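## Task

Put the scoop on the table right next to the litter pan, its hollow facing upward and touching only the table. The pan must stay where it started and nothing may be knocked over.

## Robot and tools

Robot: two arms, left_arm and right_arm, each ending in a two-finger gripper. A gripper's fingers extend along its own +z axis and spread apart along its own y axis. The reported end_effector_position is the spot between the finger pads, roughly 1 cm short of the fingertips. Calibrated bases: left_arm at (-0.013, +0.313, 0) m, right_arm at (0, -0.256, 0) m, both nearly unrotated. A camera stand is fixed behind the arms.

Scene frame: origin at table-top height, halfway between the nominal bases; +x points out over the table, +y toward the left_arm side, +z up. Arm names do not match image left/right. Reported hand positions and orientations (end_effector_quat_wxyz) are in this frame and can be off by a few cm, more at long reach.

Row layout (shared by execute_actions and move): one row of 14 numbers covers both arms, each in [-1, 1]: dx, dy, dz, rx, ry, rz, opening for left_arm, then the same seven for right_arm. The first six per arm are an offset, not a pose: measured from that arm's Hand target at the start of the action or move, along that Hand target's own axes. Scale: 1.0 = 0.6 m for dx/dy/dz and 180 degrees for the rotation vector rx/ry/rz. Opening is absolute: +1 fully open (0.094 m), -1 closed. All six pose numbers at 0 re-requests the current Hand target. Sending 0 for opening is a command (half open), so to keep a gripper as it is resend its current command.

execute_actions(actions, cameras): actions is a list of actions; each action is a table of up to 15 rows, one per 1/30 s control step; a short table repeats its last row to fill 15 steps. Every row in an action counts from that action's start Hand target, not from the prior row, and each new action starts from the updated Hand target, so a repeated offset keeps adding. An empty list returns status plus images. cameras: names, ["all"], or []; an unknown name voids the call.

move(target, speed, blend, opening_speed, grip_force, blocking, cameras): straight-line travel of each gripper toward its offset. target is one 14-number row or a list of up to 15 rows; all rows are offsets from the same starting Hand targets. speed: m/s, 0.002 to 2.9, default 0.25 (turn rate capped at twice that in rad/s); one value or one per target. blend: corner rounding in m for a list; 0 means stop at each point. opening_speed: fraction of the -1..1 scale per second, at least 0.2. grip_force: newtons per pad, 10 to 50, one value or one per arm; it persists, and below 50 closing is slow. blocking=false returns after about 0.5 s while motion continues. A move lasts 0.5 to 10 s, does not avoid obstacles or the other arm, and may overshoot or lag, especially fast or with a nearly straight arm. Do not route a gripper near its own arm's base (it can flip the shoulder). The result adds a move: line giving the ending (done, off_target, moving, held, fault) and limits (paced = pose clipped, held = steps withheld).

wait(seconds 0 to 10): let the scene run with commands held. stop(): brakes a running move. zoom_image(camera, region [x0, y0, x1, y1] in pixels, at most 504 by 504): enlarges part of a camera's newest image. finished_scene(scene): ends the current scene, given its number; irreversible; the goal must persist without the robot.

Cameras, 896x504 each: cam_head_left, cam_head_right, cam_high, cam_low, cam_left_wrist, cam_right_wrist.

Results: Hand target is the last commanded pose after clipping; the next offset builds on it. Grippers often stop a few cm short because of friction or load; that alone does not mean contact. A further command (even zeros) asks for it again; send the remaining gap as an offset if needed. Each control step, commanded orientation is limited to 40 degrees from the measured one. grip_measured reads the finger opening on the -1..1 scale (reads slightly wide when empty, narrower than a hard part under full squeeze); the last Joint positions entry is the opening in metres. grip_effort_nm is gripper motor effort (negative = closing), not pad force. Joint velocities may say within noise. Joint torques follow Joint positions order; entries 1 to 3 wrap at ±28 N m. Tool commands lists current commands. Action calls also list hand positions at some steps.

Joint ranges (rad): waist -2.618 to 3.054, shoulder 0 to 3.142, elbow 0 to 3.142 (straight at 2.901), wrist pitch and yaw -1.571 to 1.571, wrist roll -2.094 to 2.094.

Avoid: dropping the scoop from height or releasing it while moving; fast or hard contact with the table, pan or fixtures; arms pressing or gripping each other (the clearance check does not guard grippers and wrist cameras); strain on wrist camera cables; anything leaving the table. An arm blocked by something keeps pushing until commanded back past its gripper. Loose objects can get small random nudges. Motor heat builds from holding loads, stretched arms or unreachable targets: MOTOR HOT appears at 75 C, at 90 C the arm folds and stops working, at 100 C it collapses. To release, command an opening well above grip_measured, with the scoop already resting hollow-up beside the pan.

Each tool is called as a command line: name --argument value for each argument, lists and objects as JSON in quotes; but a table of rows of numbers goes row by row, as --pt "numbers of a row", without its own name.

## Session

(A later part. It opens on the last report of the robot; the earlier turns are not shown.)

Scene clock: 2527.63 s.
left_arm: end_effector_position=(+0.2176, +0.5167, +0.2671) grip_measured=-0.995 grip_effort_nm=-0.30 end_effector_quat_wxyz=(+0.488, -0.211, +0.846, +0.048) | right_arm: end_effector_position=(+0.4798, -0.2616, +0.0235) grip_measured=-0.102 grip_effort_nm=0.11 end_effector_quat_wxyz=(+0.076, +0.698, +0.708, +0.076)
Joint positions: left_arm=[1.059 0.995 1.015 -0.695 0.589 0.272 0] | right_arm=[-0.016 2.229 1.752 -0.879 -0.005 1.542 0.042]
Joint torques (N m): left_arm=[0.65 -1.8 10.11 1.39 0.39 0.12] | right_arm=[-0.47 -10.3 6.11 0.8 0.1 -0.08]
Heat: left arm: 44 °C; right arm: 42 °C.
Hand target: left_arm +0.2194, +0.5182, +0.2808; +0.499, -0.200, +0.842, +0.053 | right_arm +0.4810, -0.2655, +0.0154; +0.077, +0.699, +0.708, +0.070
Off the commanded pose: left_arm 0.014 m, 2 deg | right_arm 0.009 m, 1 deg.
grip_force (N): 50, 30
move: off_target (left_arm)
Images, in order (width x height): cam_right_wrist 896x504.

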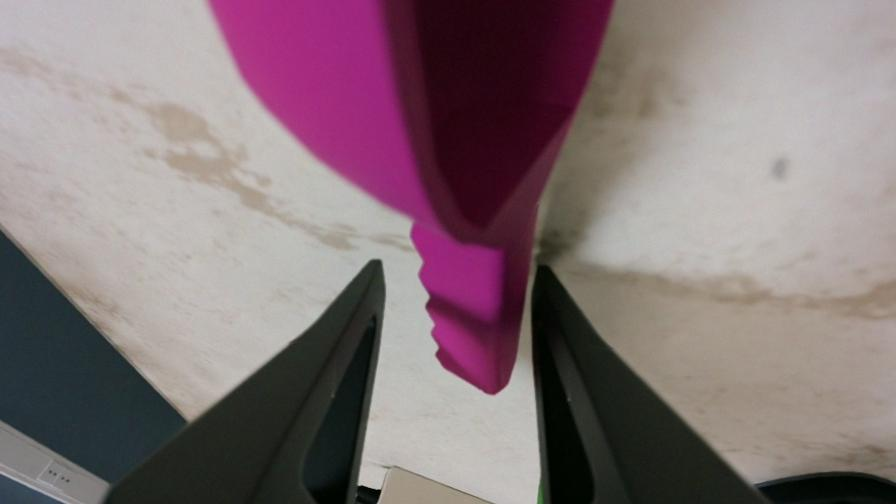

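move --target '[0,0,0,0,0,0,-1, 0,-0.005,0,0,0,0,-1]' --speed 0.06 --grip_force '[50, 30]' --cameras '["cam_right_wrist", "cam_low"]'

zoom_image --camera "cam_low" --region '[230, 200, 510, 360]'

Scene clock: 2552.83 s.
left_arm: end_effector_position=(+0.2176, +0.5167, +0.2671) grip_measured=-0.995 grip_effort_nm=-0.29 end_effector_quat_wxyz=(+0.488, -0.211, +0.846, +0.048) | right_arm: end_effector_position=(+0.4776, -0.2616, +0.0189) grip_measured=-0.479 grip_effort_nm=-0.62 end_effector_quat_wxyz=(+0.074, +0.699, +0.708, +0.074)
Joint positions: left_arm=[1.059 0.995 1.015 -0.695 0.589 0.272 0] | right_arm=[-0.016 2.229 1.735 -0.866 -0.005 1.542 0.024]
Joint torques (N m): left_arm=[0.58 -1.77 10.07 1.38 0.4 0.13] | right_arm=[-0.5 -11.19 5.93 0.79 0.11 -0.07]
Heat: left arm: 44 °C; right arm: 42 °C.
Hand target: left_arm +0.2194, +0.5182, +0.2808; +0.499, -0.200, +0.842, +0.053 | right_arm +0.4781, -0.2655, +0.0148; +0.077, +0.699, +0.708, +0.070
Off the commanded pose: left_arm 0.014 m, 2 deg | right_arm 0.006 m, 1 deg.
grip_force (N): 50, 30
move: off_target (left_arm)
Images, in order (width x height): cam_low 896x504, cam_right_wrist 896x504.

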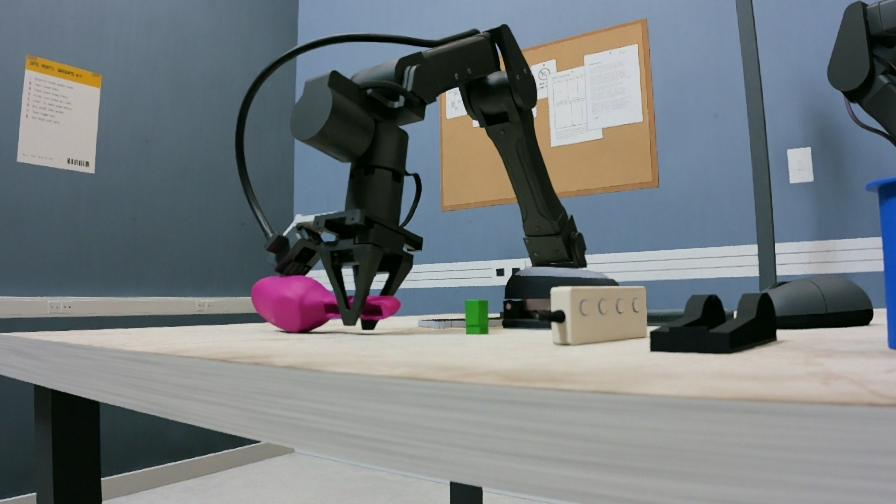

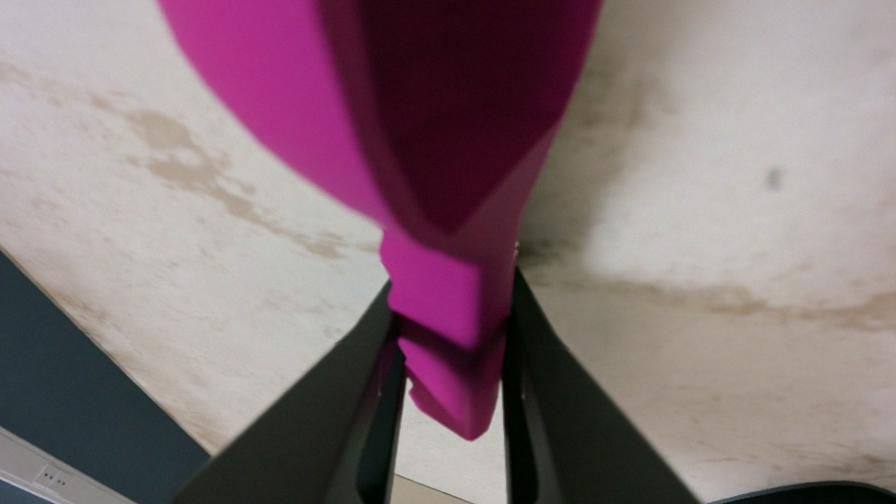

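Scaled by 1.800.

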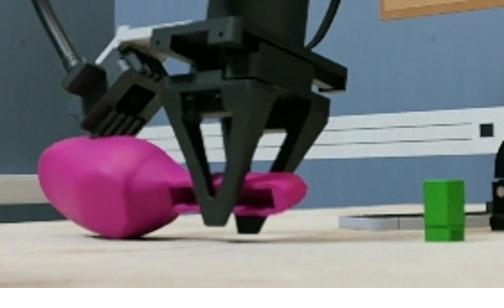

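move --target '[0,0,0,0,0,0,-1, 0,0,-0.03,0,0,0,-1]' --speed 0.06 --grip_force '[50, 45]' --cameras '["cam_right_wrist", "cam_low"]'

zoom_image --camera "cam_low" --region '[230, 200, 510, 360]'

Scene clock: 2658.57 s.
left_arm: end_effector_position=(+0.2176, +0.5167, +0.2671) grip_measured=-0.995 grip_effort_nm=-0.30 end_effector_quat_wxyz=(+0.488, -0.211, +0.846, +0.048) | right_arm: end_effector_position=(+0.4748, -0.2615, +0.0183) grip_measured=-0.492 grip_effort_nm=-0.94 end_effector_quat_wxyz=(+0.070, +0.698, +0.709, +0.070)
Joint positions: left_arm=[1.059 0.995 1.015 -0.695 0.589 0.272 0] | right_arm=[-0.016 2.229 1.735 -0.877 -0.005 1.539 0.024]
Joint torques (N m): left_arm=[0.68 -1.84 10.14 1.4 0.38 0.11] | right_arm=[-0.47 -14 7.28 0.35 0.11 -0.03]
Heat: left arm: 44 °C; right arm: 42 °C.
Hand target: left_arm +0.2194, +0.5182, +0.2808; +0.499, -0.200, +0.842, +0.053 | right_arm +0.4743, -0.2653, +0.0324; +0.077, +0.699, +0.708, +0.070
Off the commanded pose: left_arm 0.014 m, 2 deg | right_arm 0.015 m, 1 deg.
grip_force (N): 50, 45
move: off_target (left_arm, right_arm)
Images, in order (width x height): cam_low 896x504, cam_right_wrist 896x504.

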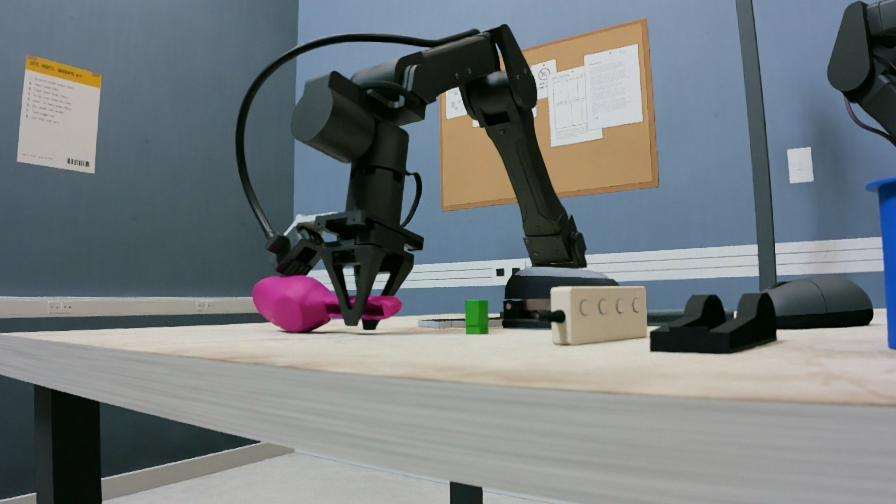

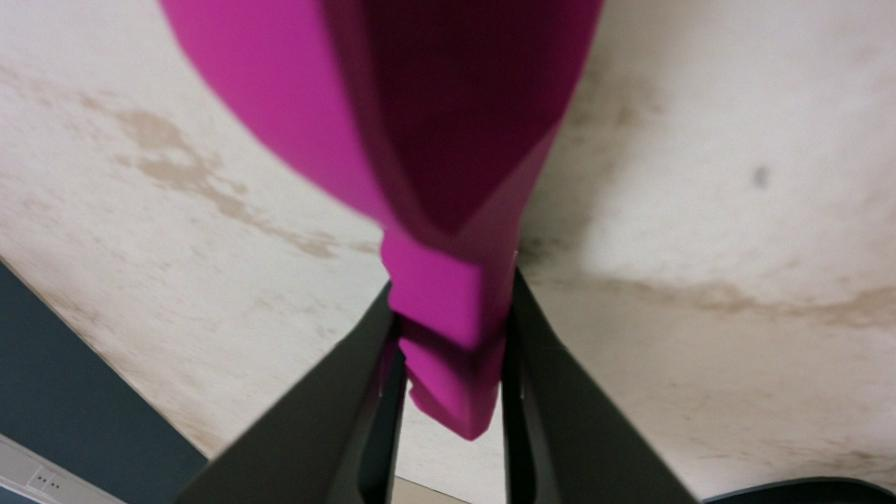

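Scaled by 1.800.

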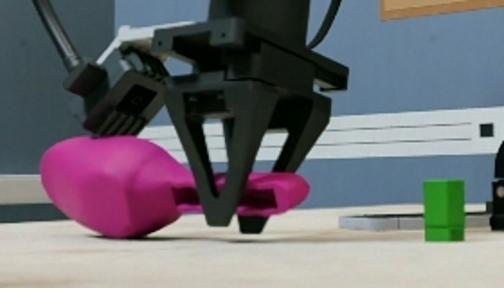

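move --target '[0,0,0,0,0,0,-1, 0,0,-0.04,0,0,0,-1]' --speed 0.06 --cameras '["cam_right_wrist", "cam_low"]'

zoom_image --camera "cam_low" --region '[230, 200, 510, 360]'

Scene clock: 2666.37 s.
left_arm: end_effector_position=(+0.2176, +0.5167, +0.2671) grip_measured=-0.995 grip_effort_nm=-0.30 end_effector_quat_wxyz=(+0.488, -0.211, +0.846, +0.048) | right_arm: end_effector_position=(+0.4573, -0.2614, +0.0198) grip_measured=-0.493 grip_effort_nm=-0.94 end_effector_quat_wxyz=(+0.045, +0.700, +0.712, +0.045)
Joint positions: left_arm=[1.059 0.995 1.015 -0.695 0.589 0.272 0] | right_arm=[-0.016 2.225 1.745 -0.963 -0.004 1.538 0.024]
Joint torques (N m): left_arm=[0.62 -1.87 10.14 1.38 0.4 0.1] | right_arm=[-0.43 -17.43 8.47 0.43 0.1 -0.05]
Heat: left arm: 44 °C; right arm: 43 °C.
Hand target: left_arm +0.2194, +0.5182, +0.2808; +0.499, -0.200, +0.842, +0.053 | right_arm +0.4694, -0.2652, +0.0559; +0.077, +0.699, +0.708, +0.070
Off the commanded pose: left_arm 0.014 m, 2 deg | right_arm 0.038 m, 5 deg.
grip_force (N): 50, 45
move: off_target (left_arm, right_arm)
Images, in order (width x height): cam_low 896x504, cam_right_wrist 896x504.

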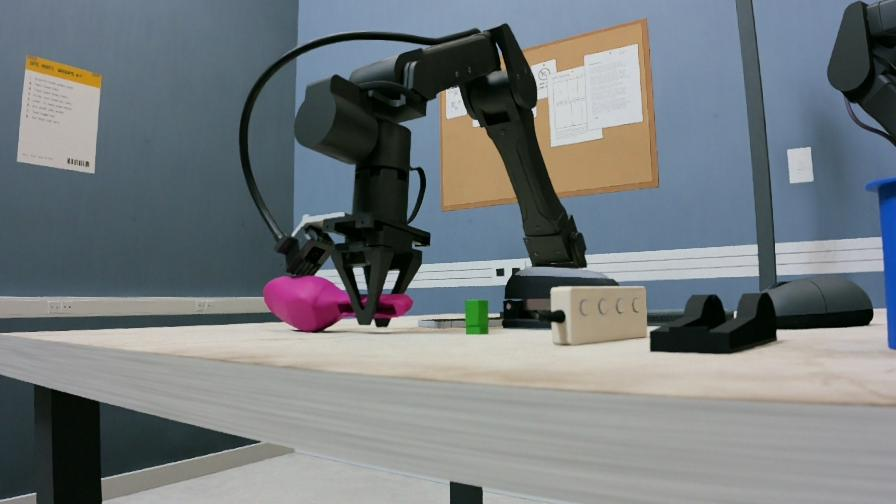

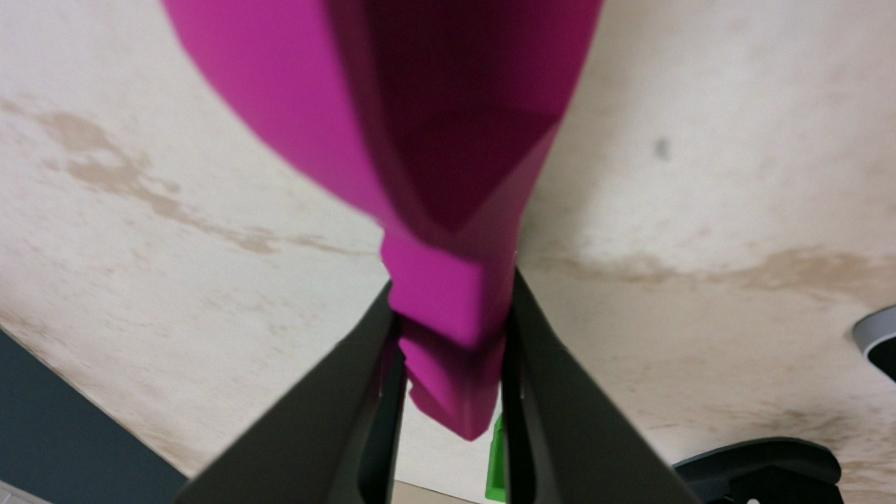

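Scaled by 1.800.

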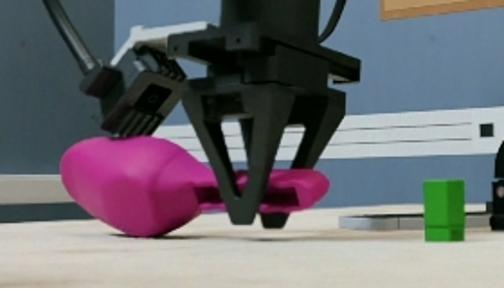

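move --pt "0 0 0 0 0 0 -1 -0.0014 0.02595 -0.12227 0 0 0 -1" --pt "0 0 0 0 0 0 -1 -0.20123 0.0271 -0.13523 0.0084 0.07444 -0.93757 -1" --speed '[0.12, 0.3]' --blend '[0.02, 0]' --cameras '["cam_right_wrist", "cam_low", "cam_high"]'

Scene clock: 2694.40 s.
left_arm: end_effector_position=(+0.2176, +0.5167, +0.2671) grip_measured=-0.995 grip_effort_nm=-0.29 end_effector_quat_wxyz=(+0.488, -0.211, +0.846, +0.048) | right_arm: end_effector_position=(+0.4644, -0.3824, +0.1410) grip_measured=-0.493 grip_effort_nm=-0.94 end_effector_quat_wxyz=(+0.034, -0.640, +0.766, -0.056)
Joint positions: left_arm=[1.059 0.995 1.015 -0.695 0.589 0.272 0] | right_arm=[-0.265 2.397 2.53 -1.573 0.009 -1.658 0.024]
Joint torques (N m): left_arm=[0.66 -1.84 10.06 1.39 0.4 0.12] | right_arm=[-0.61 -10.76 8.24 0.56 -0.09 -0.11]
Heat: left arm: 44 °C; right arm: 43 °C.
Hand target: left_arm +0.2194, +0.5182, +0.2808; +0.499, -0.200, +0.842, +0.053 | right_arm +0.4700, -0.3850, +0.1400; +0.015, -0.642, +0.766, -0.021
Off the commanded pose: left_arm 0.014 m, 2 deg | right_arm 0.006 m, 5 deg.
joint read past its limit (right arm) — joint 4 (wrist pitch), lower limit.
joint sent to its limit (right arm) — joint 4 (wrist pitch), lower limit. The joint targets are off in orientation, not in position.
grip_force (N): 50, 45
move: off_target (left_arm, right_arm)
Images, in order (width x height): cam_high 896x504, cam_low 896x504, cam_right_wrist 896x504.

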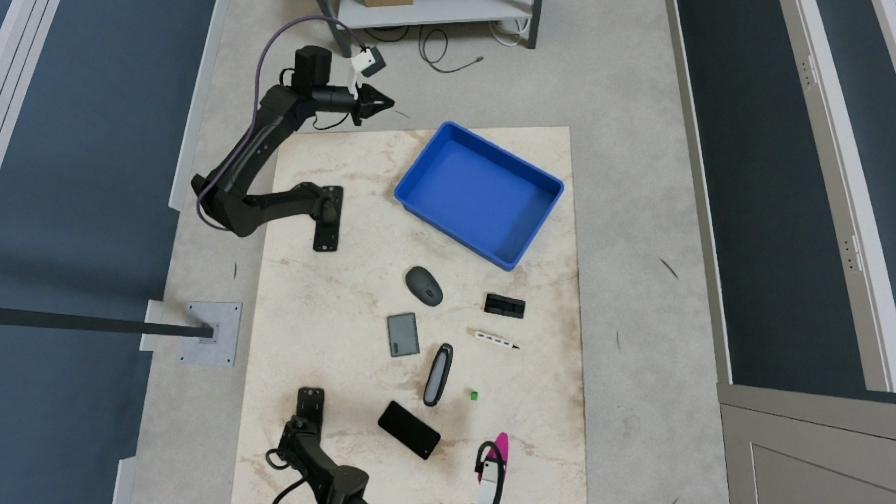

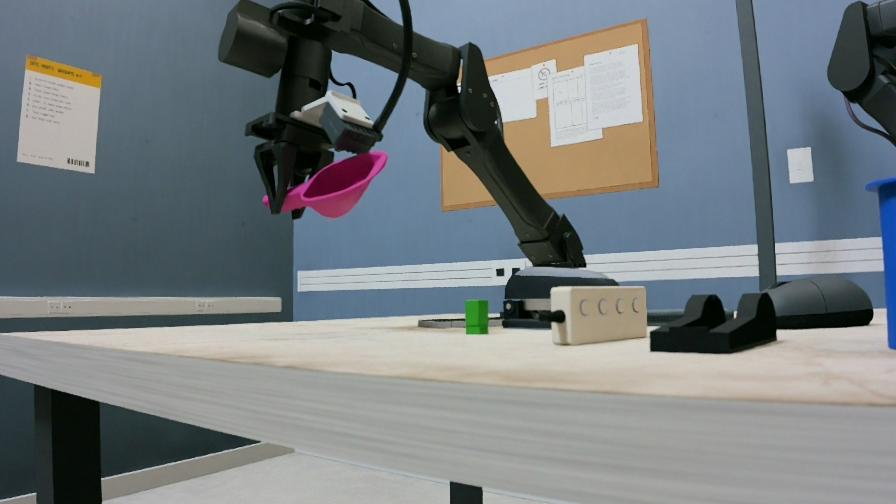

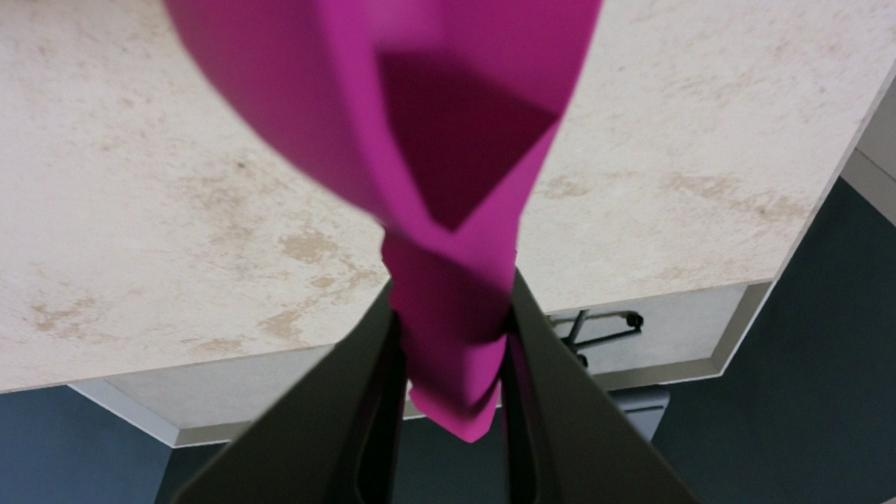

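move --target '[0,0,0,0,0,0,-1, -0.88642,0.26918,-0.0174,0.24212,-0.17386,-0.3318,-1]' --speed 0.35 --cameras '["cam_right_wrist", "cam_low", "cam_high"]'

Scene clock: 2756.07 s.
left_arm: end_effector_position=(+0.2176, +0.5167, +0.2671) grip_measured=-0.995 grip_effort_nm=-0.30 end_effector_quat_wxyz=(+0.488, -0.211, +0.846, +0.048) | right_arm: end_effector_position=(+0.3947, +0.1582, +0.1310) grip_measured=-0.493 grip_effort_nm=-0.94 end_effector_quat_wxyz=(-0.400, +0.866, -0.270, +0.129)
Joint positions: left_arm=[1.059 0.995 1.015 -0.695 0.589 0.272 0] | right_arm=[0.76 2.036 1.553 -0.23 -0.149 -1.709 0.024]
Joint torques (N m): left_arm=[0.64 -1.81 10.15 1.39 0.39 0.11] | right_arm=[-0.61 -9.43 10.02 1.89 -0.26 0.04]
Heat: left arm: 44 °C; right arm: 44 °C.
Hand target: left_arm +0.2194, +0.5182, +0.2808; +0.499, -0.200, +0.842, +0.053 | right_arm +0.4039, +0.1669, +0.1400; -0.419, +0.858, -0.267, +0.130
Off the commanded pose: left_arm 0.014 m, 2 deg | right_arm 0.016 m, 2 deg.
grip_force (N): 50, 45
move: off_target (left_arm, right_arm)
Images, in order (width x height): cam_high 896x504, cam_low 896x504, cam_right_wrist 896x504.

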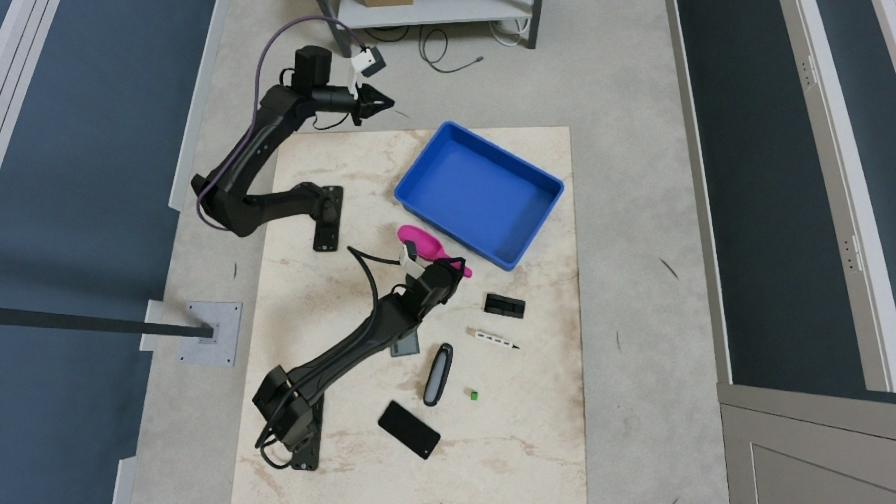

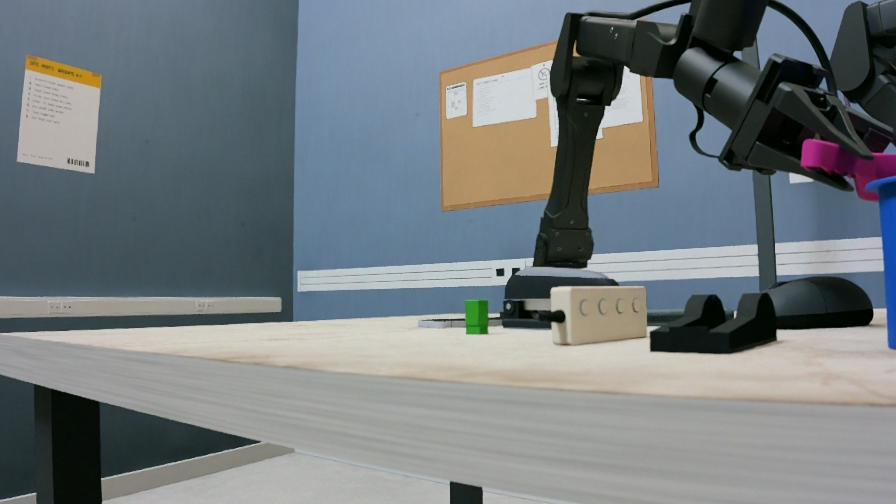

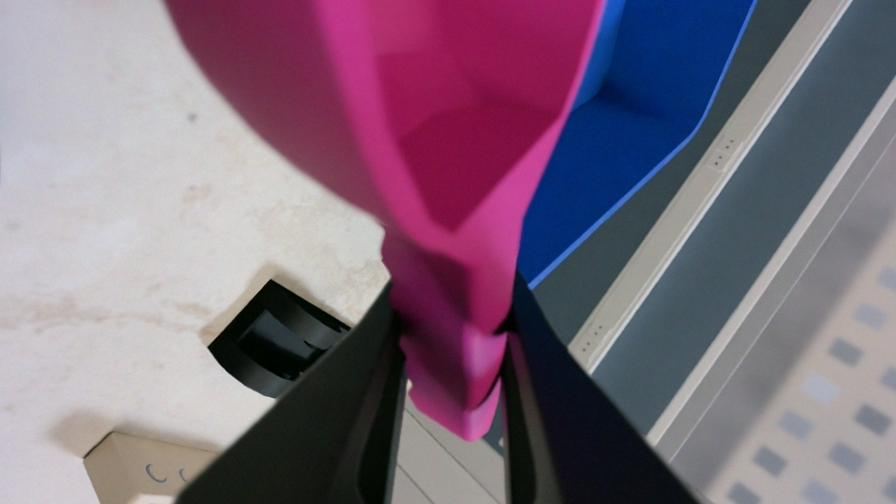

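move --target '[0,0,0,0,0,0,-1, -0.0043,0.10132,0.11397,0,0,0,-1]' --speed 0.15 --cameras '["cam_low", "cam_high"]'

zoom_image --camera "cam_high" --region '[360, 170, 540, 300]'

zoom_image --camera "cam_low" --region '[640, 130, 896, 370]'

Scene clock: 2783.07 s.
left_arm: end_effector_position=(+0.2176, +0.5167, +0.2671) grip_measured=-0.995 grip_effort_nm=-0.30 end_effector_quat_wxyz=(+0.488, -0.211, +0.846, +0.048) | right_arm: end_effector_position=(+0.4117, +0.1738, +0.0489) grip_measured=-0.493 grip_effort_nm=-0.94 end_effector_quat_wxyz=(-0.407, +0.863, -0.268, +0.134)
Joint positions: left_arm=[1.059 0.995 1.015 -0.695 0.589 0.272 0] | right_arm=[0.76 2.228 1.494 0.039 -0.146 -1.71 0.024]
Joint torques (N m): left_arm=[0.68 -1.81 10.11 1.38 0.43 0.12] | right_arm=[0.7 -11.23 7.1 1.93 -0.18 0.12]
Heat: left arm: 44 °C; right arm: 44 °C.
Hand target: left_arm +0.2194, +0.5182, +0.2808; +0.499, -0.200, +0.842, +0.053 | right_arm +0.4111, +0.1819, +0.0500; -0.419, +0.858, -0.267, +0.130
Off the commanded pose: left_arm 0.014 m, 2 deg | right_arm 0.008 m, 2 deg.
grip_force (N): 50, 45
move: off_target (left_arm)
Images, in order (width x height): cam_high 896x504, cam_low 896x504.

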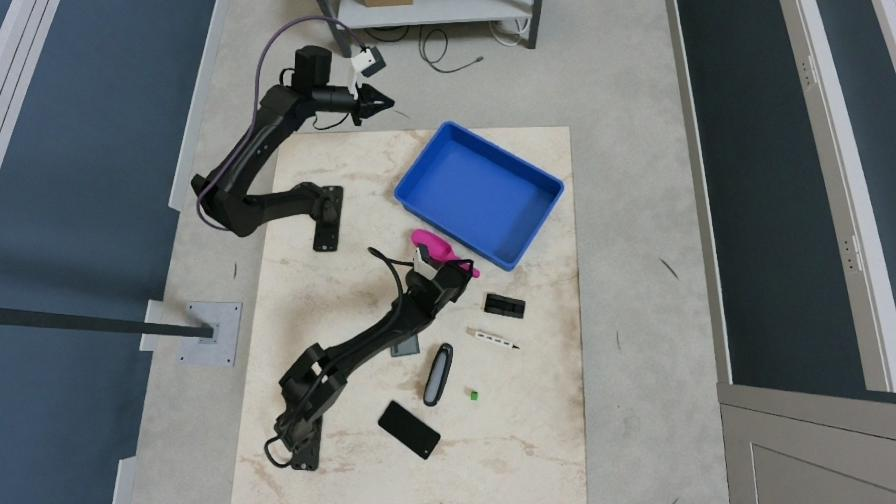

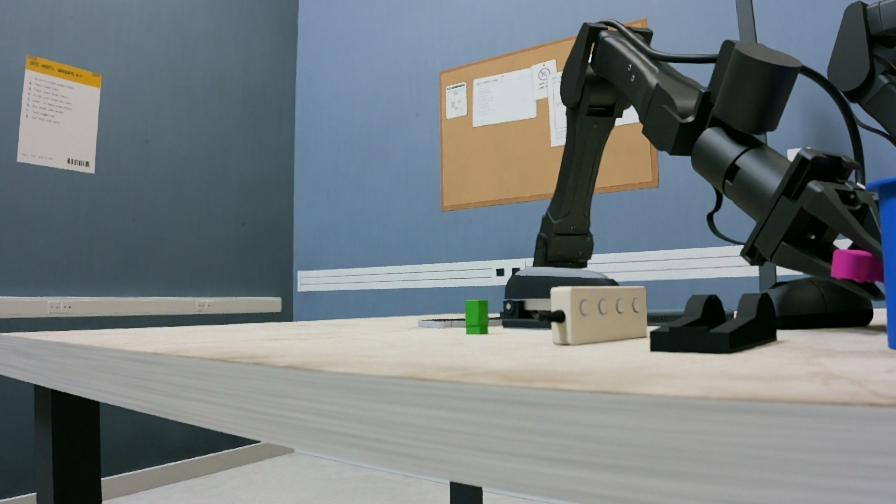

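Scaled by 2.800.

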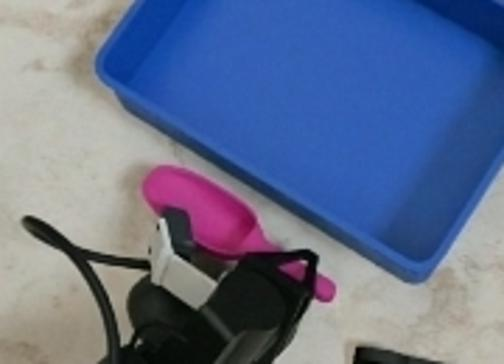

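Scaled by 1.969.

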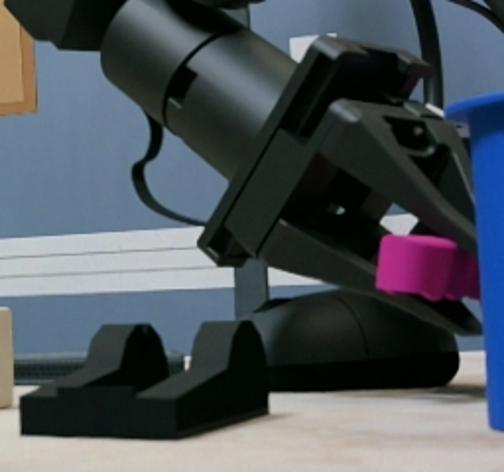

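move --target '[0,0,0,0,0,0,-1, 0,0.01838,0.01436,0,0,0,-1]' --speed 0.06 --cameras '["cam_low", "cam_high"]'

zoom_image --camera "cam_low" --region '[740, 200, 896, 360]'

Scene clock: 2790.93 s.
left_arm: end_effector_position=(+0.2176, +0.5167, +0.2671) grip_measured=-0.995 grip_effort_nm=-0.30 end_effector_quat_wxyz=(+0.488, -0.211, +0.846, +0.048) | right_arm: end_effector_position=(+0.4131, +0.1752, +0.0395) grip_measured=-0.493 grip_effort_nm=-0.94 end_effector_quat_wxyz=(-0.410, +0.861, -0.267, +0.136)
Joint positions: left_arm=[1.059 0.995 1.015 -0.695 0.589 0.272 0] | right_arm=[0.76 2.25 1.483 0.082 -0.146 -1.71 0.024]
Joint torques (N m): left_arm=[0.61 -1.81 10.13 1.4 0.41 0.11] | right_arm=[0.7 -10.91 6.54 1.92 -0.16 0.12]
Heat: left arm: 44 °C; right arm: 44 °C.
Hand target: left_arm +0.2194, +0.5182, +0.2808; +0.499, -0.200, +0.842, +0.053 | right_arm +0.4111, +0.1818, +0.0357; -0.418, +0.858, -0.267, +0.130
Off the commanded pose: left_arm 0.014 m, 2 deg | right_arm 0.008 m, 1 deg.
grip_force (N): 50, 45
move: off_target (left_arm)
Images, in order (width x height): cam_high 896x504, cam_low 896x504.

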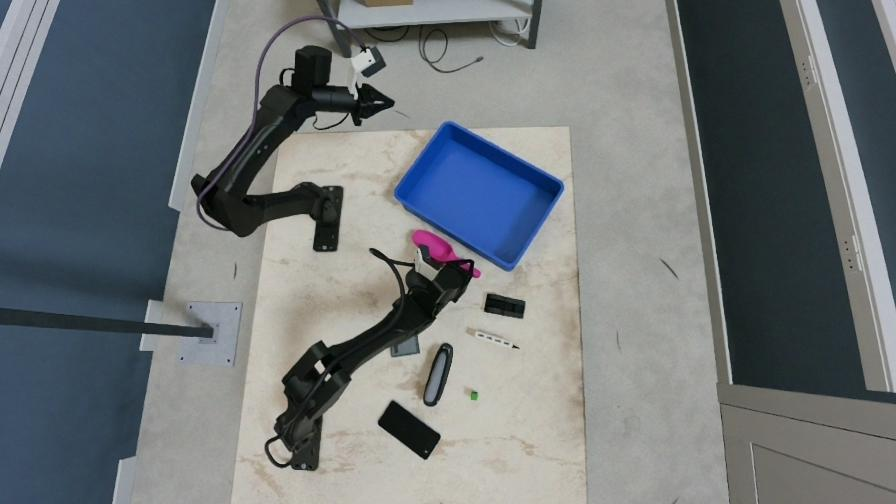

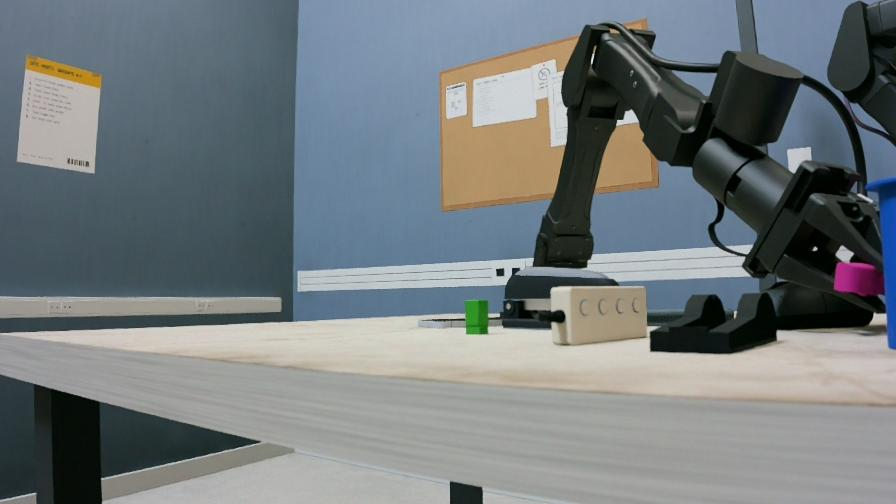

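Scaled by 3.150.

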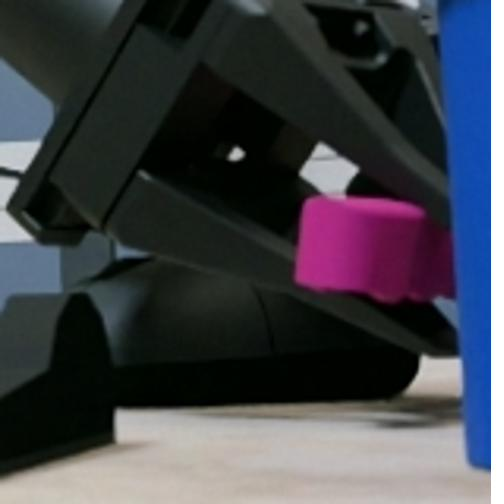

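move --target '[0,0,0,0,0,0,-1, 0,0.01576,0.01231,0,0,0,-1]' --speed 0.06 --cameras '["cam_low", "cam_high"]'

zoom_image --camera "cam_low" --region '[740, 200, 896, 360]'

Scene clock: 2796.93 s.
left_arm: end_effector_position=(+0.2176, +0.5167, +0.2671) grip_measured=-0.995 grip_effort_nm=-0.30 end_effector_quat_wxyz=(+0.488, -0.211, +0.846, +0.048) | right_arm: end_effector_position=(+0.4138, +0.1760, +0.0301) grip_measured=-0.493 grip_effort_nm=-0.94 end_effector_quat_wxyz=(-0.413, +0.860, -0.267, +0.137)
Joint positions: left_arm=[1.059 0.995 1.015 -0.695 0.589 0.272 0] | right_arm=[0.76 2.272 1.472 0.12 -0.147 -1.709 0.024]
Joint torques (N m): left_arm=[0.61 -1.8 10.17 1.38 0.39 0.11] | right_arm=[0.7 -10.77 6.41 1.93 -0.16 0.12]
Heat: left arm: 44 °C; right arm: 44 °C.
Hand target: left_arm +0.2194, +0.5182, +0.2808; +0.499, -0.200, +0.842, +0.053 | right_arm +0.4111, +0.1819, +0.0240; -0.419, +0.858, -0.267, +0.130
Off the commanded pose: left_arm 0.014 m, 2 deg | right_arm 0.009 m, 1 deg.
grip_force (N): 50, 45
move: off_target (left_arm)
Images, in order (width x height): cam_high 896x504, cam_low 896x504.

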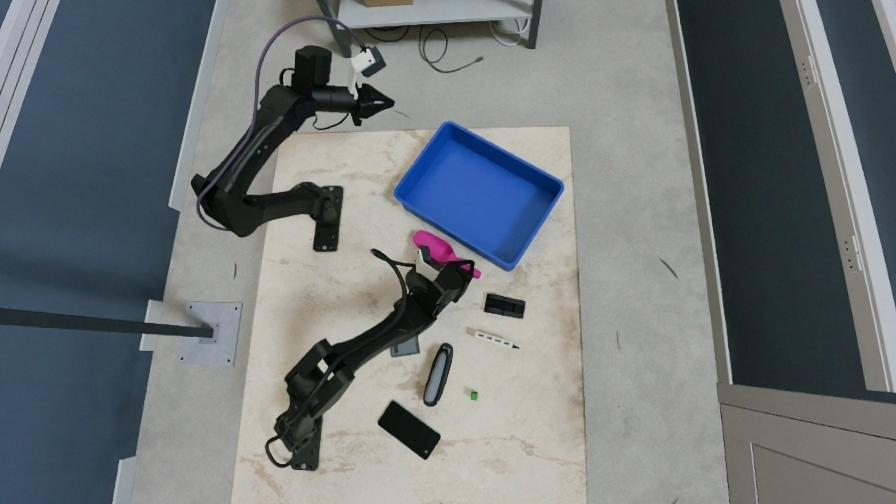

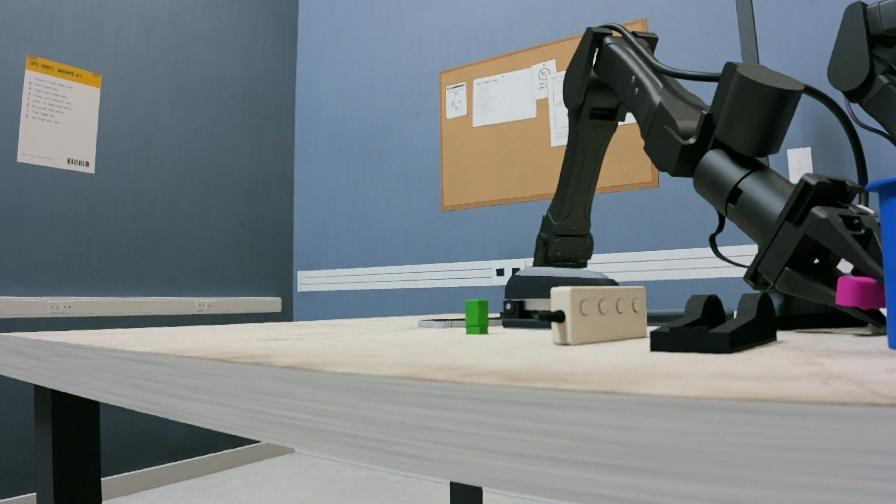

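Scaled by 3.150.

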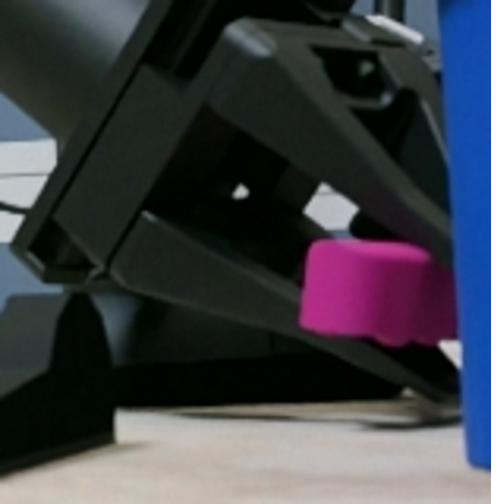

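move --pt "0 0 0 0 0 0 -1 0 0 0 0 0 0 -0.37" --pt "0 0 0 0 0 0 -1 0 0 -0.15 0 0 0 -0.37" --speed 0.12 --opening_speed 0.5 --cameras '["cam_low", "cam_high", "cam_right_wrist"]'

zoom_image --camera "cam_high" --region '[360, 170, 540, 300]'

zoom_image --camera "cam_low" --region '[740, 200, 896, 360]'

Scene clock: 2809.13 s.
left_arm: end_effector_position=(+0.2176, +0.5167, +0.2671) grip_measured=-0.995 grip_effort_nm=-0.30 end_effector_quat_wxyz=(+0.488, -0.211, +0.846, +0.048) | right_arm: end_effector_position=(+0.3706, +0.1230, +0.0572) grip_measured=-0.372 grip_effort_nm=0.09 end_effector_quat_wxyz=(-0.399, +0.866, -0.271, +0.129)
Joint positions: left_arm=[1.059 0.995 1.015 -0.695 0.589 0.272 0] | right_arm=[0.738 2.004 1.185 0.103 -0.166 -1.722 0.03]
Joint torques (N m): left_arm=[0.57 -1.83 10.17 1.41 0.39 0.13] | right_arm=[-0.65 -14.43 6.08 1.59 -0.28 0.01]
Heat: left arm: 44 °C; right arm: 44 °C.
Hand target: left_arm +0.2194, +0.5182, +0.2808; +0.499, -0.200, +0.842, +0.053 | right_arm +0.3708, +0.1235, +0.0794; -0.419, +0.858, -0.267, +0.130
Off the commanded pose: left_arm 0.014 m, 2 deg | right_arm 0.022 m, 2 deg.
grip_force (N): 50, 45
move: off_target (left_arm, right_arm)
Images, in order (width x height): cam_high 896x504, cam_low 896x504, cam_right_wrist 896x504.

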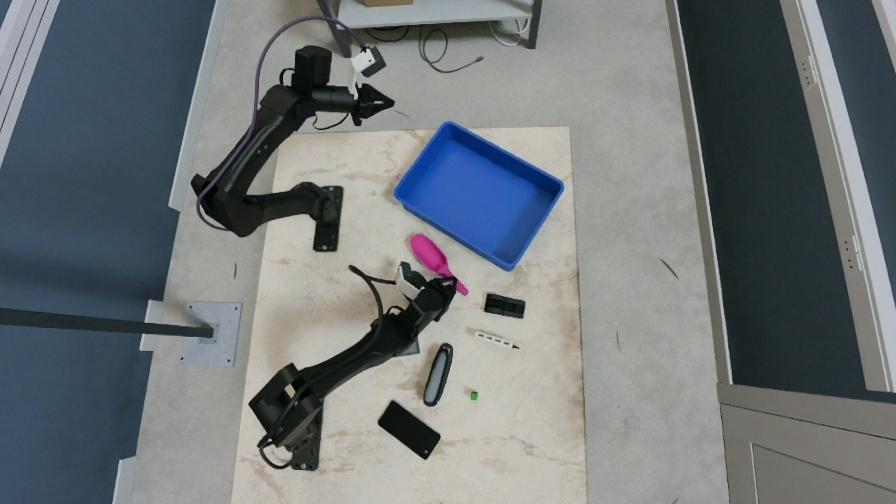

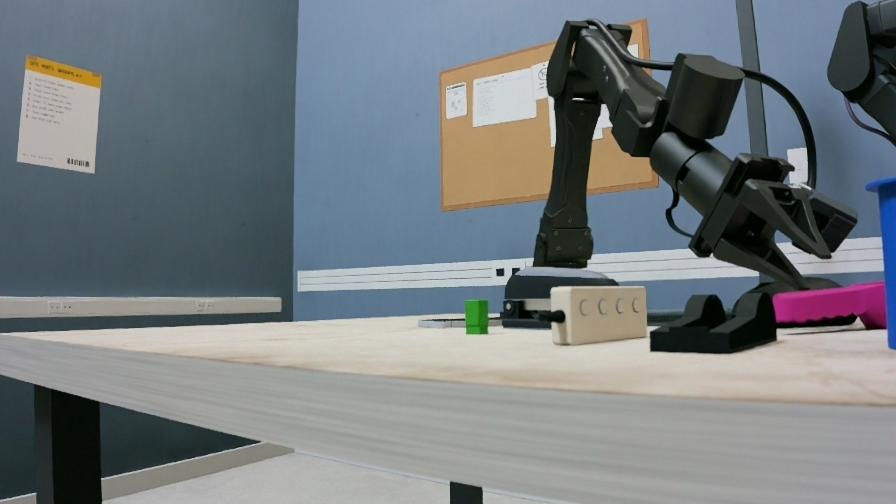

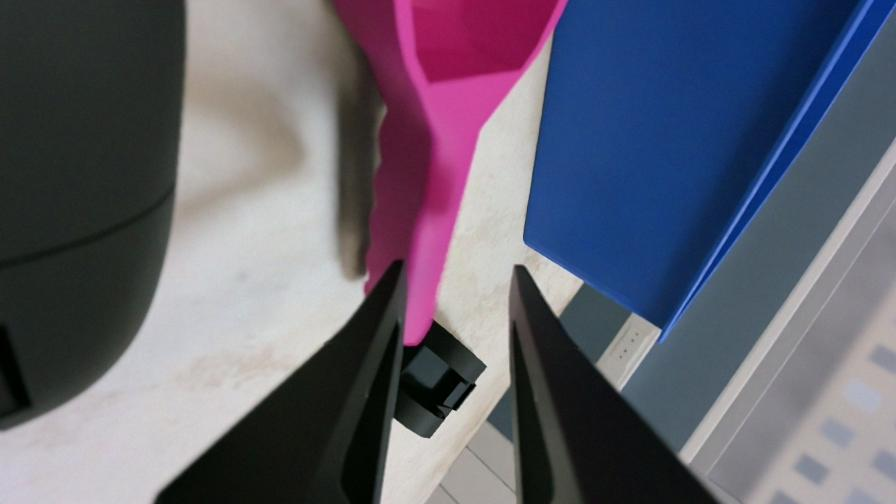

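Scaled by 2.800.

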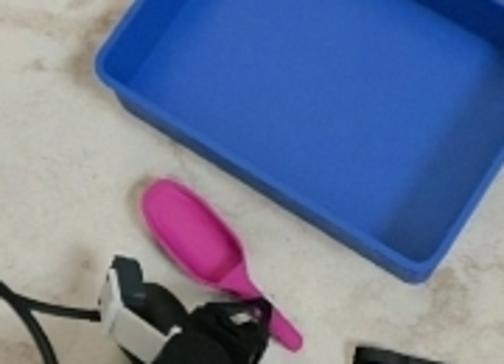

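Scaled by 3.150.

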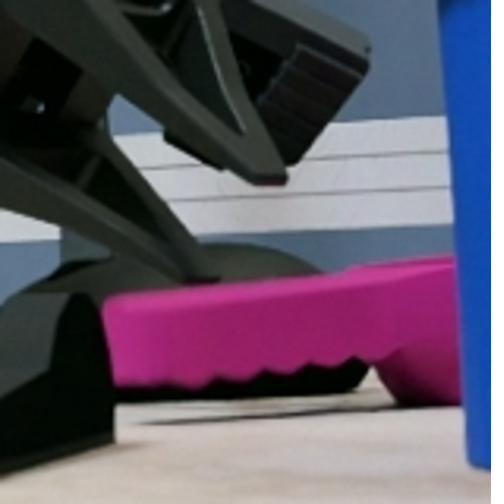

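move --target '[0,0,0,0,0,0,-1, 0,-0.05,-0.2,0,0,0,-0.37]' --speed 0.2 --cameras '["cam_high", "cam_low"]'

zoom_image --camera "cam_high" --region '[360, 170, 540, 300]'

Scene clock: 2851.37 s.
left_arm: end_effector_position=(+0.2176, +0.5167, +0.2671) grip_measured=-0.995 grip_effort_nm=-0.29 end_effector_quat_wxyz=(+0.488, -0.211, +0.846, +0.048) | right_arm: end_effector_position=(+0.3301, +0.0619, +0.1656) grip_measured=-0.372 grip_effort_nm=0.09 end_effector_quat_wxyz=(-0.406, +0.863, -0.270, +0.132)
Joint positions: left_arm=[1.059 0.995 1.015 -0.695 0.589 0.272 0] | right_arm=[0.682 1.583 1.115 -0.239 -0.209 -1.757 0.03]
Joint torques (N m): left_arm=[0.65 -1.78 10.19 1.38 0.4 0.11] | right_arm=[-0.61 -9.66 7.04 1.59 -0.31 0]
Heat: left arm: 44 °C; right arm: 47 °C.
Hand target: left_arm +0.2194, +0.5182, +0.2808; +0.499, -0.200, +0.842, +0.053 | right_arm +0.3277, +0.0608, +0.1768; -0.418, +0.858, -0.267, +0.130
Off the commanded pose: left_arm 0.014 m, 2 deg | right_arm 0.012 m, 2 deg.
grip_force (N): 50, 45
move: off_target (left_arm, right_arm)
Images, in order (width x height): cam_high 896x504, cam_low 896x504.

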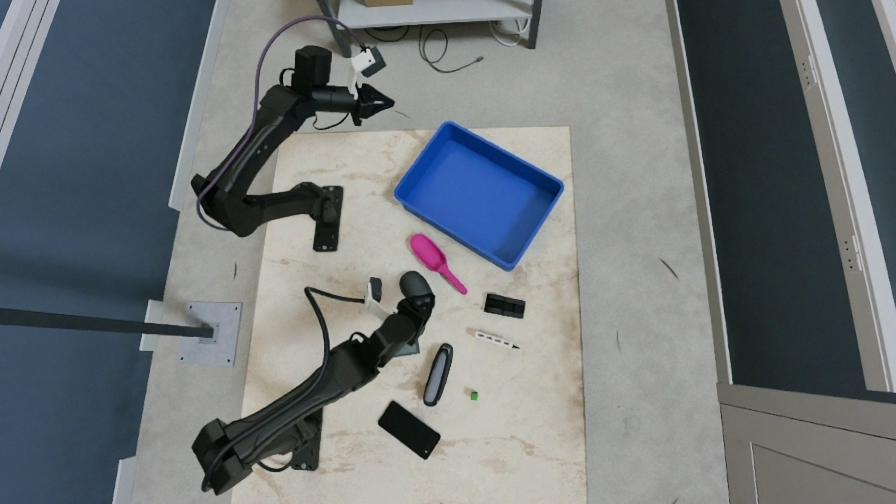

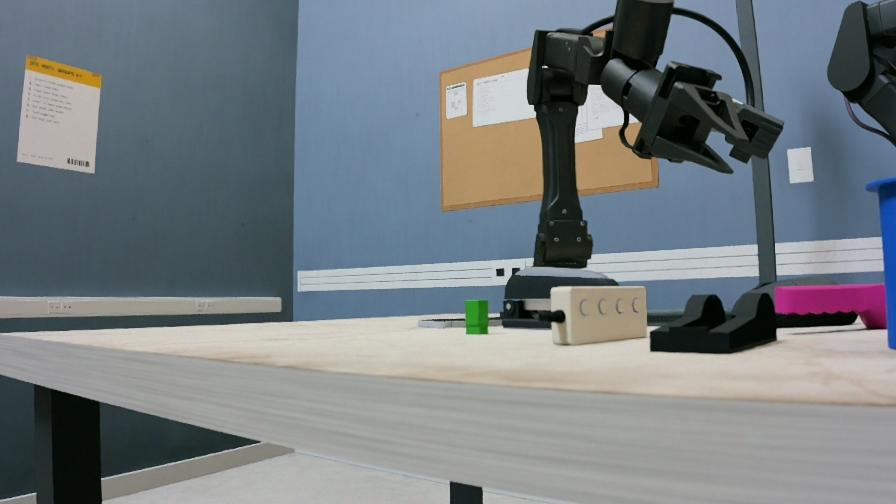

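Scaled by 2.800.

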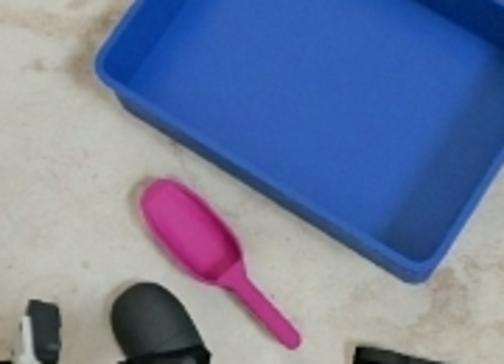

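execute_actions --actions '[]' --cameras '["cam_high", "cam_low"]'

Scene clock: 3000.40 s.
left_arm: end_effector_position=(+0.2176, +0.5167, +0.2671) grip_measured=-0.995 grip_effort_nm=-0.30 end_effector_quat_wxyz=(+0.488, -0.211, +0.846, +0.048) | right_arm: end_effector_position=(+0.3301, +0.0619, +0.1655) grip_measured=-0.372 grip_effort_nm=0.09 end_effector_quat_wxyz=(-0.406, +0.863, -0.270, +0.132)
Joint positions: left_arm=[1.059 0.995 1.015 -0.695 0.589 0.272 0] | right_arm=[0.682 1.583 1.115 -0.239 -0.209 -1.757 0.03]
Joint velocities: within noise
Joint torques (N m): left_arm=[0.61 -1.77 10.14 1.39 0.4 0.11] | right_arm=[-0.61 -9.68 7.06 1.58 -0.29 0.01]
Heat: left arm: 44 °C; right arm: 43 °C.
Hand target: left_arm +0.2194, +0.5182, +0.2808; +0.499, -0.200, +0.842, +0.053 | right_arm +0.3277, +0.0608, +0.1768; -0.418, +0.858, -0.267, +0.130
Tool commands: left_gripper/opening=-1.0 right_gripper/opening=-0.37
Off the commanded pose: left_arm 0.014 m, 2 deg | right_arm 0.012 m, 2 deg.
grip_force (N): 50, 45
Images, in order (width x height): cam_high 896x504, cam_low 896x504.

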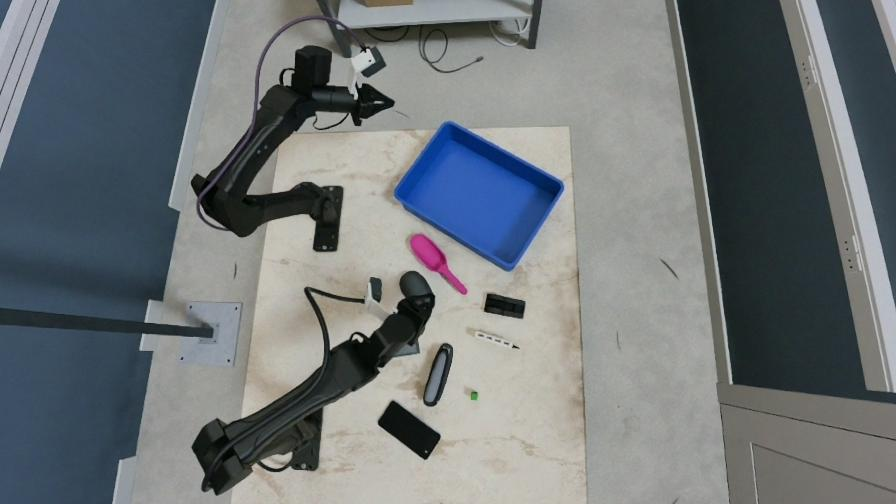

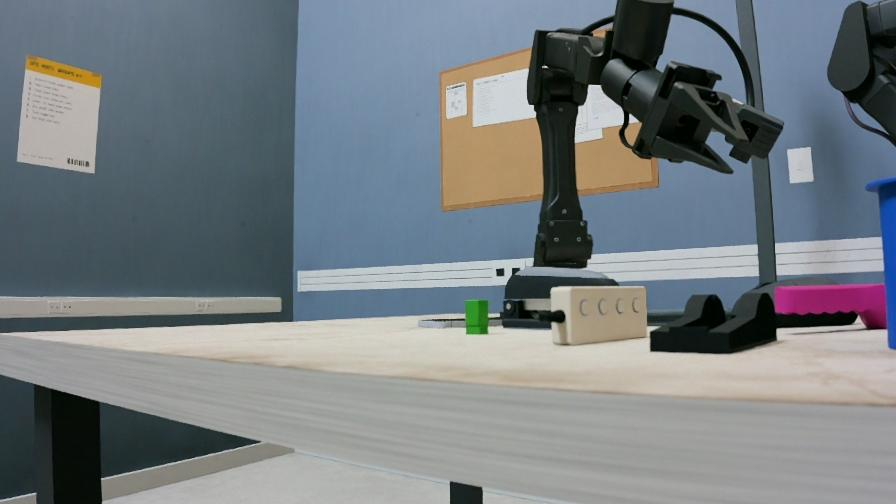

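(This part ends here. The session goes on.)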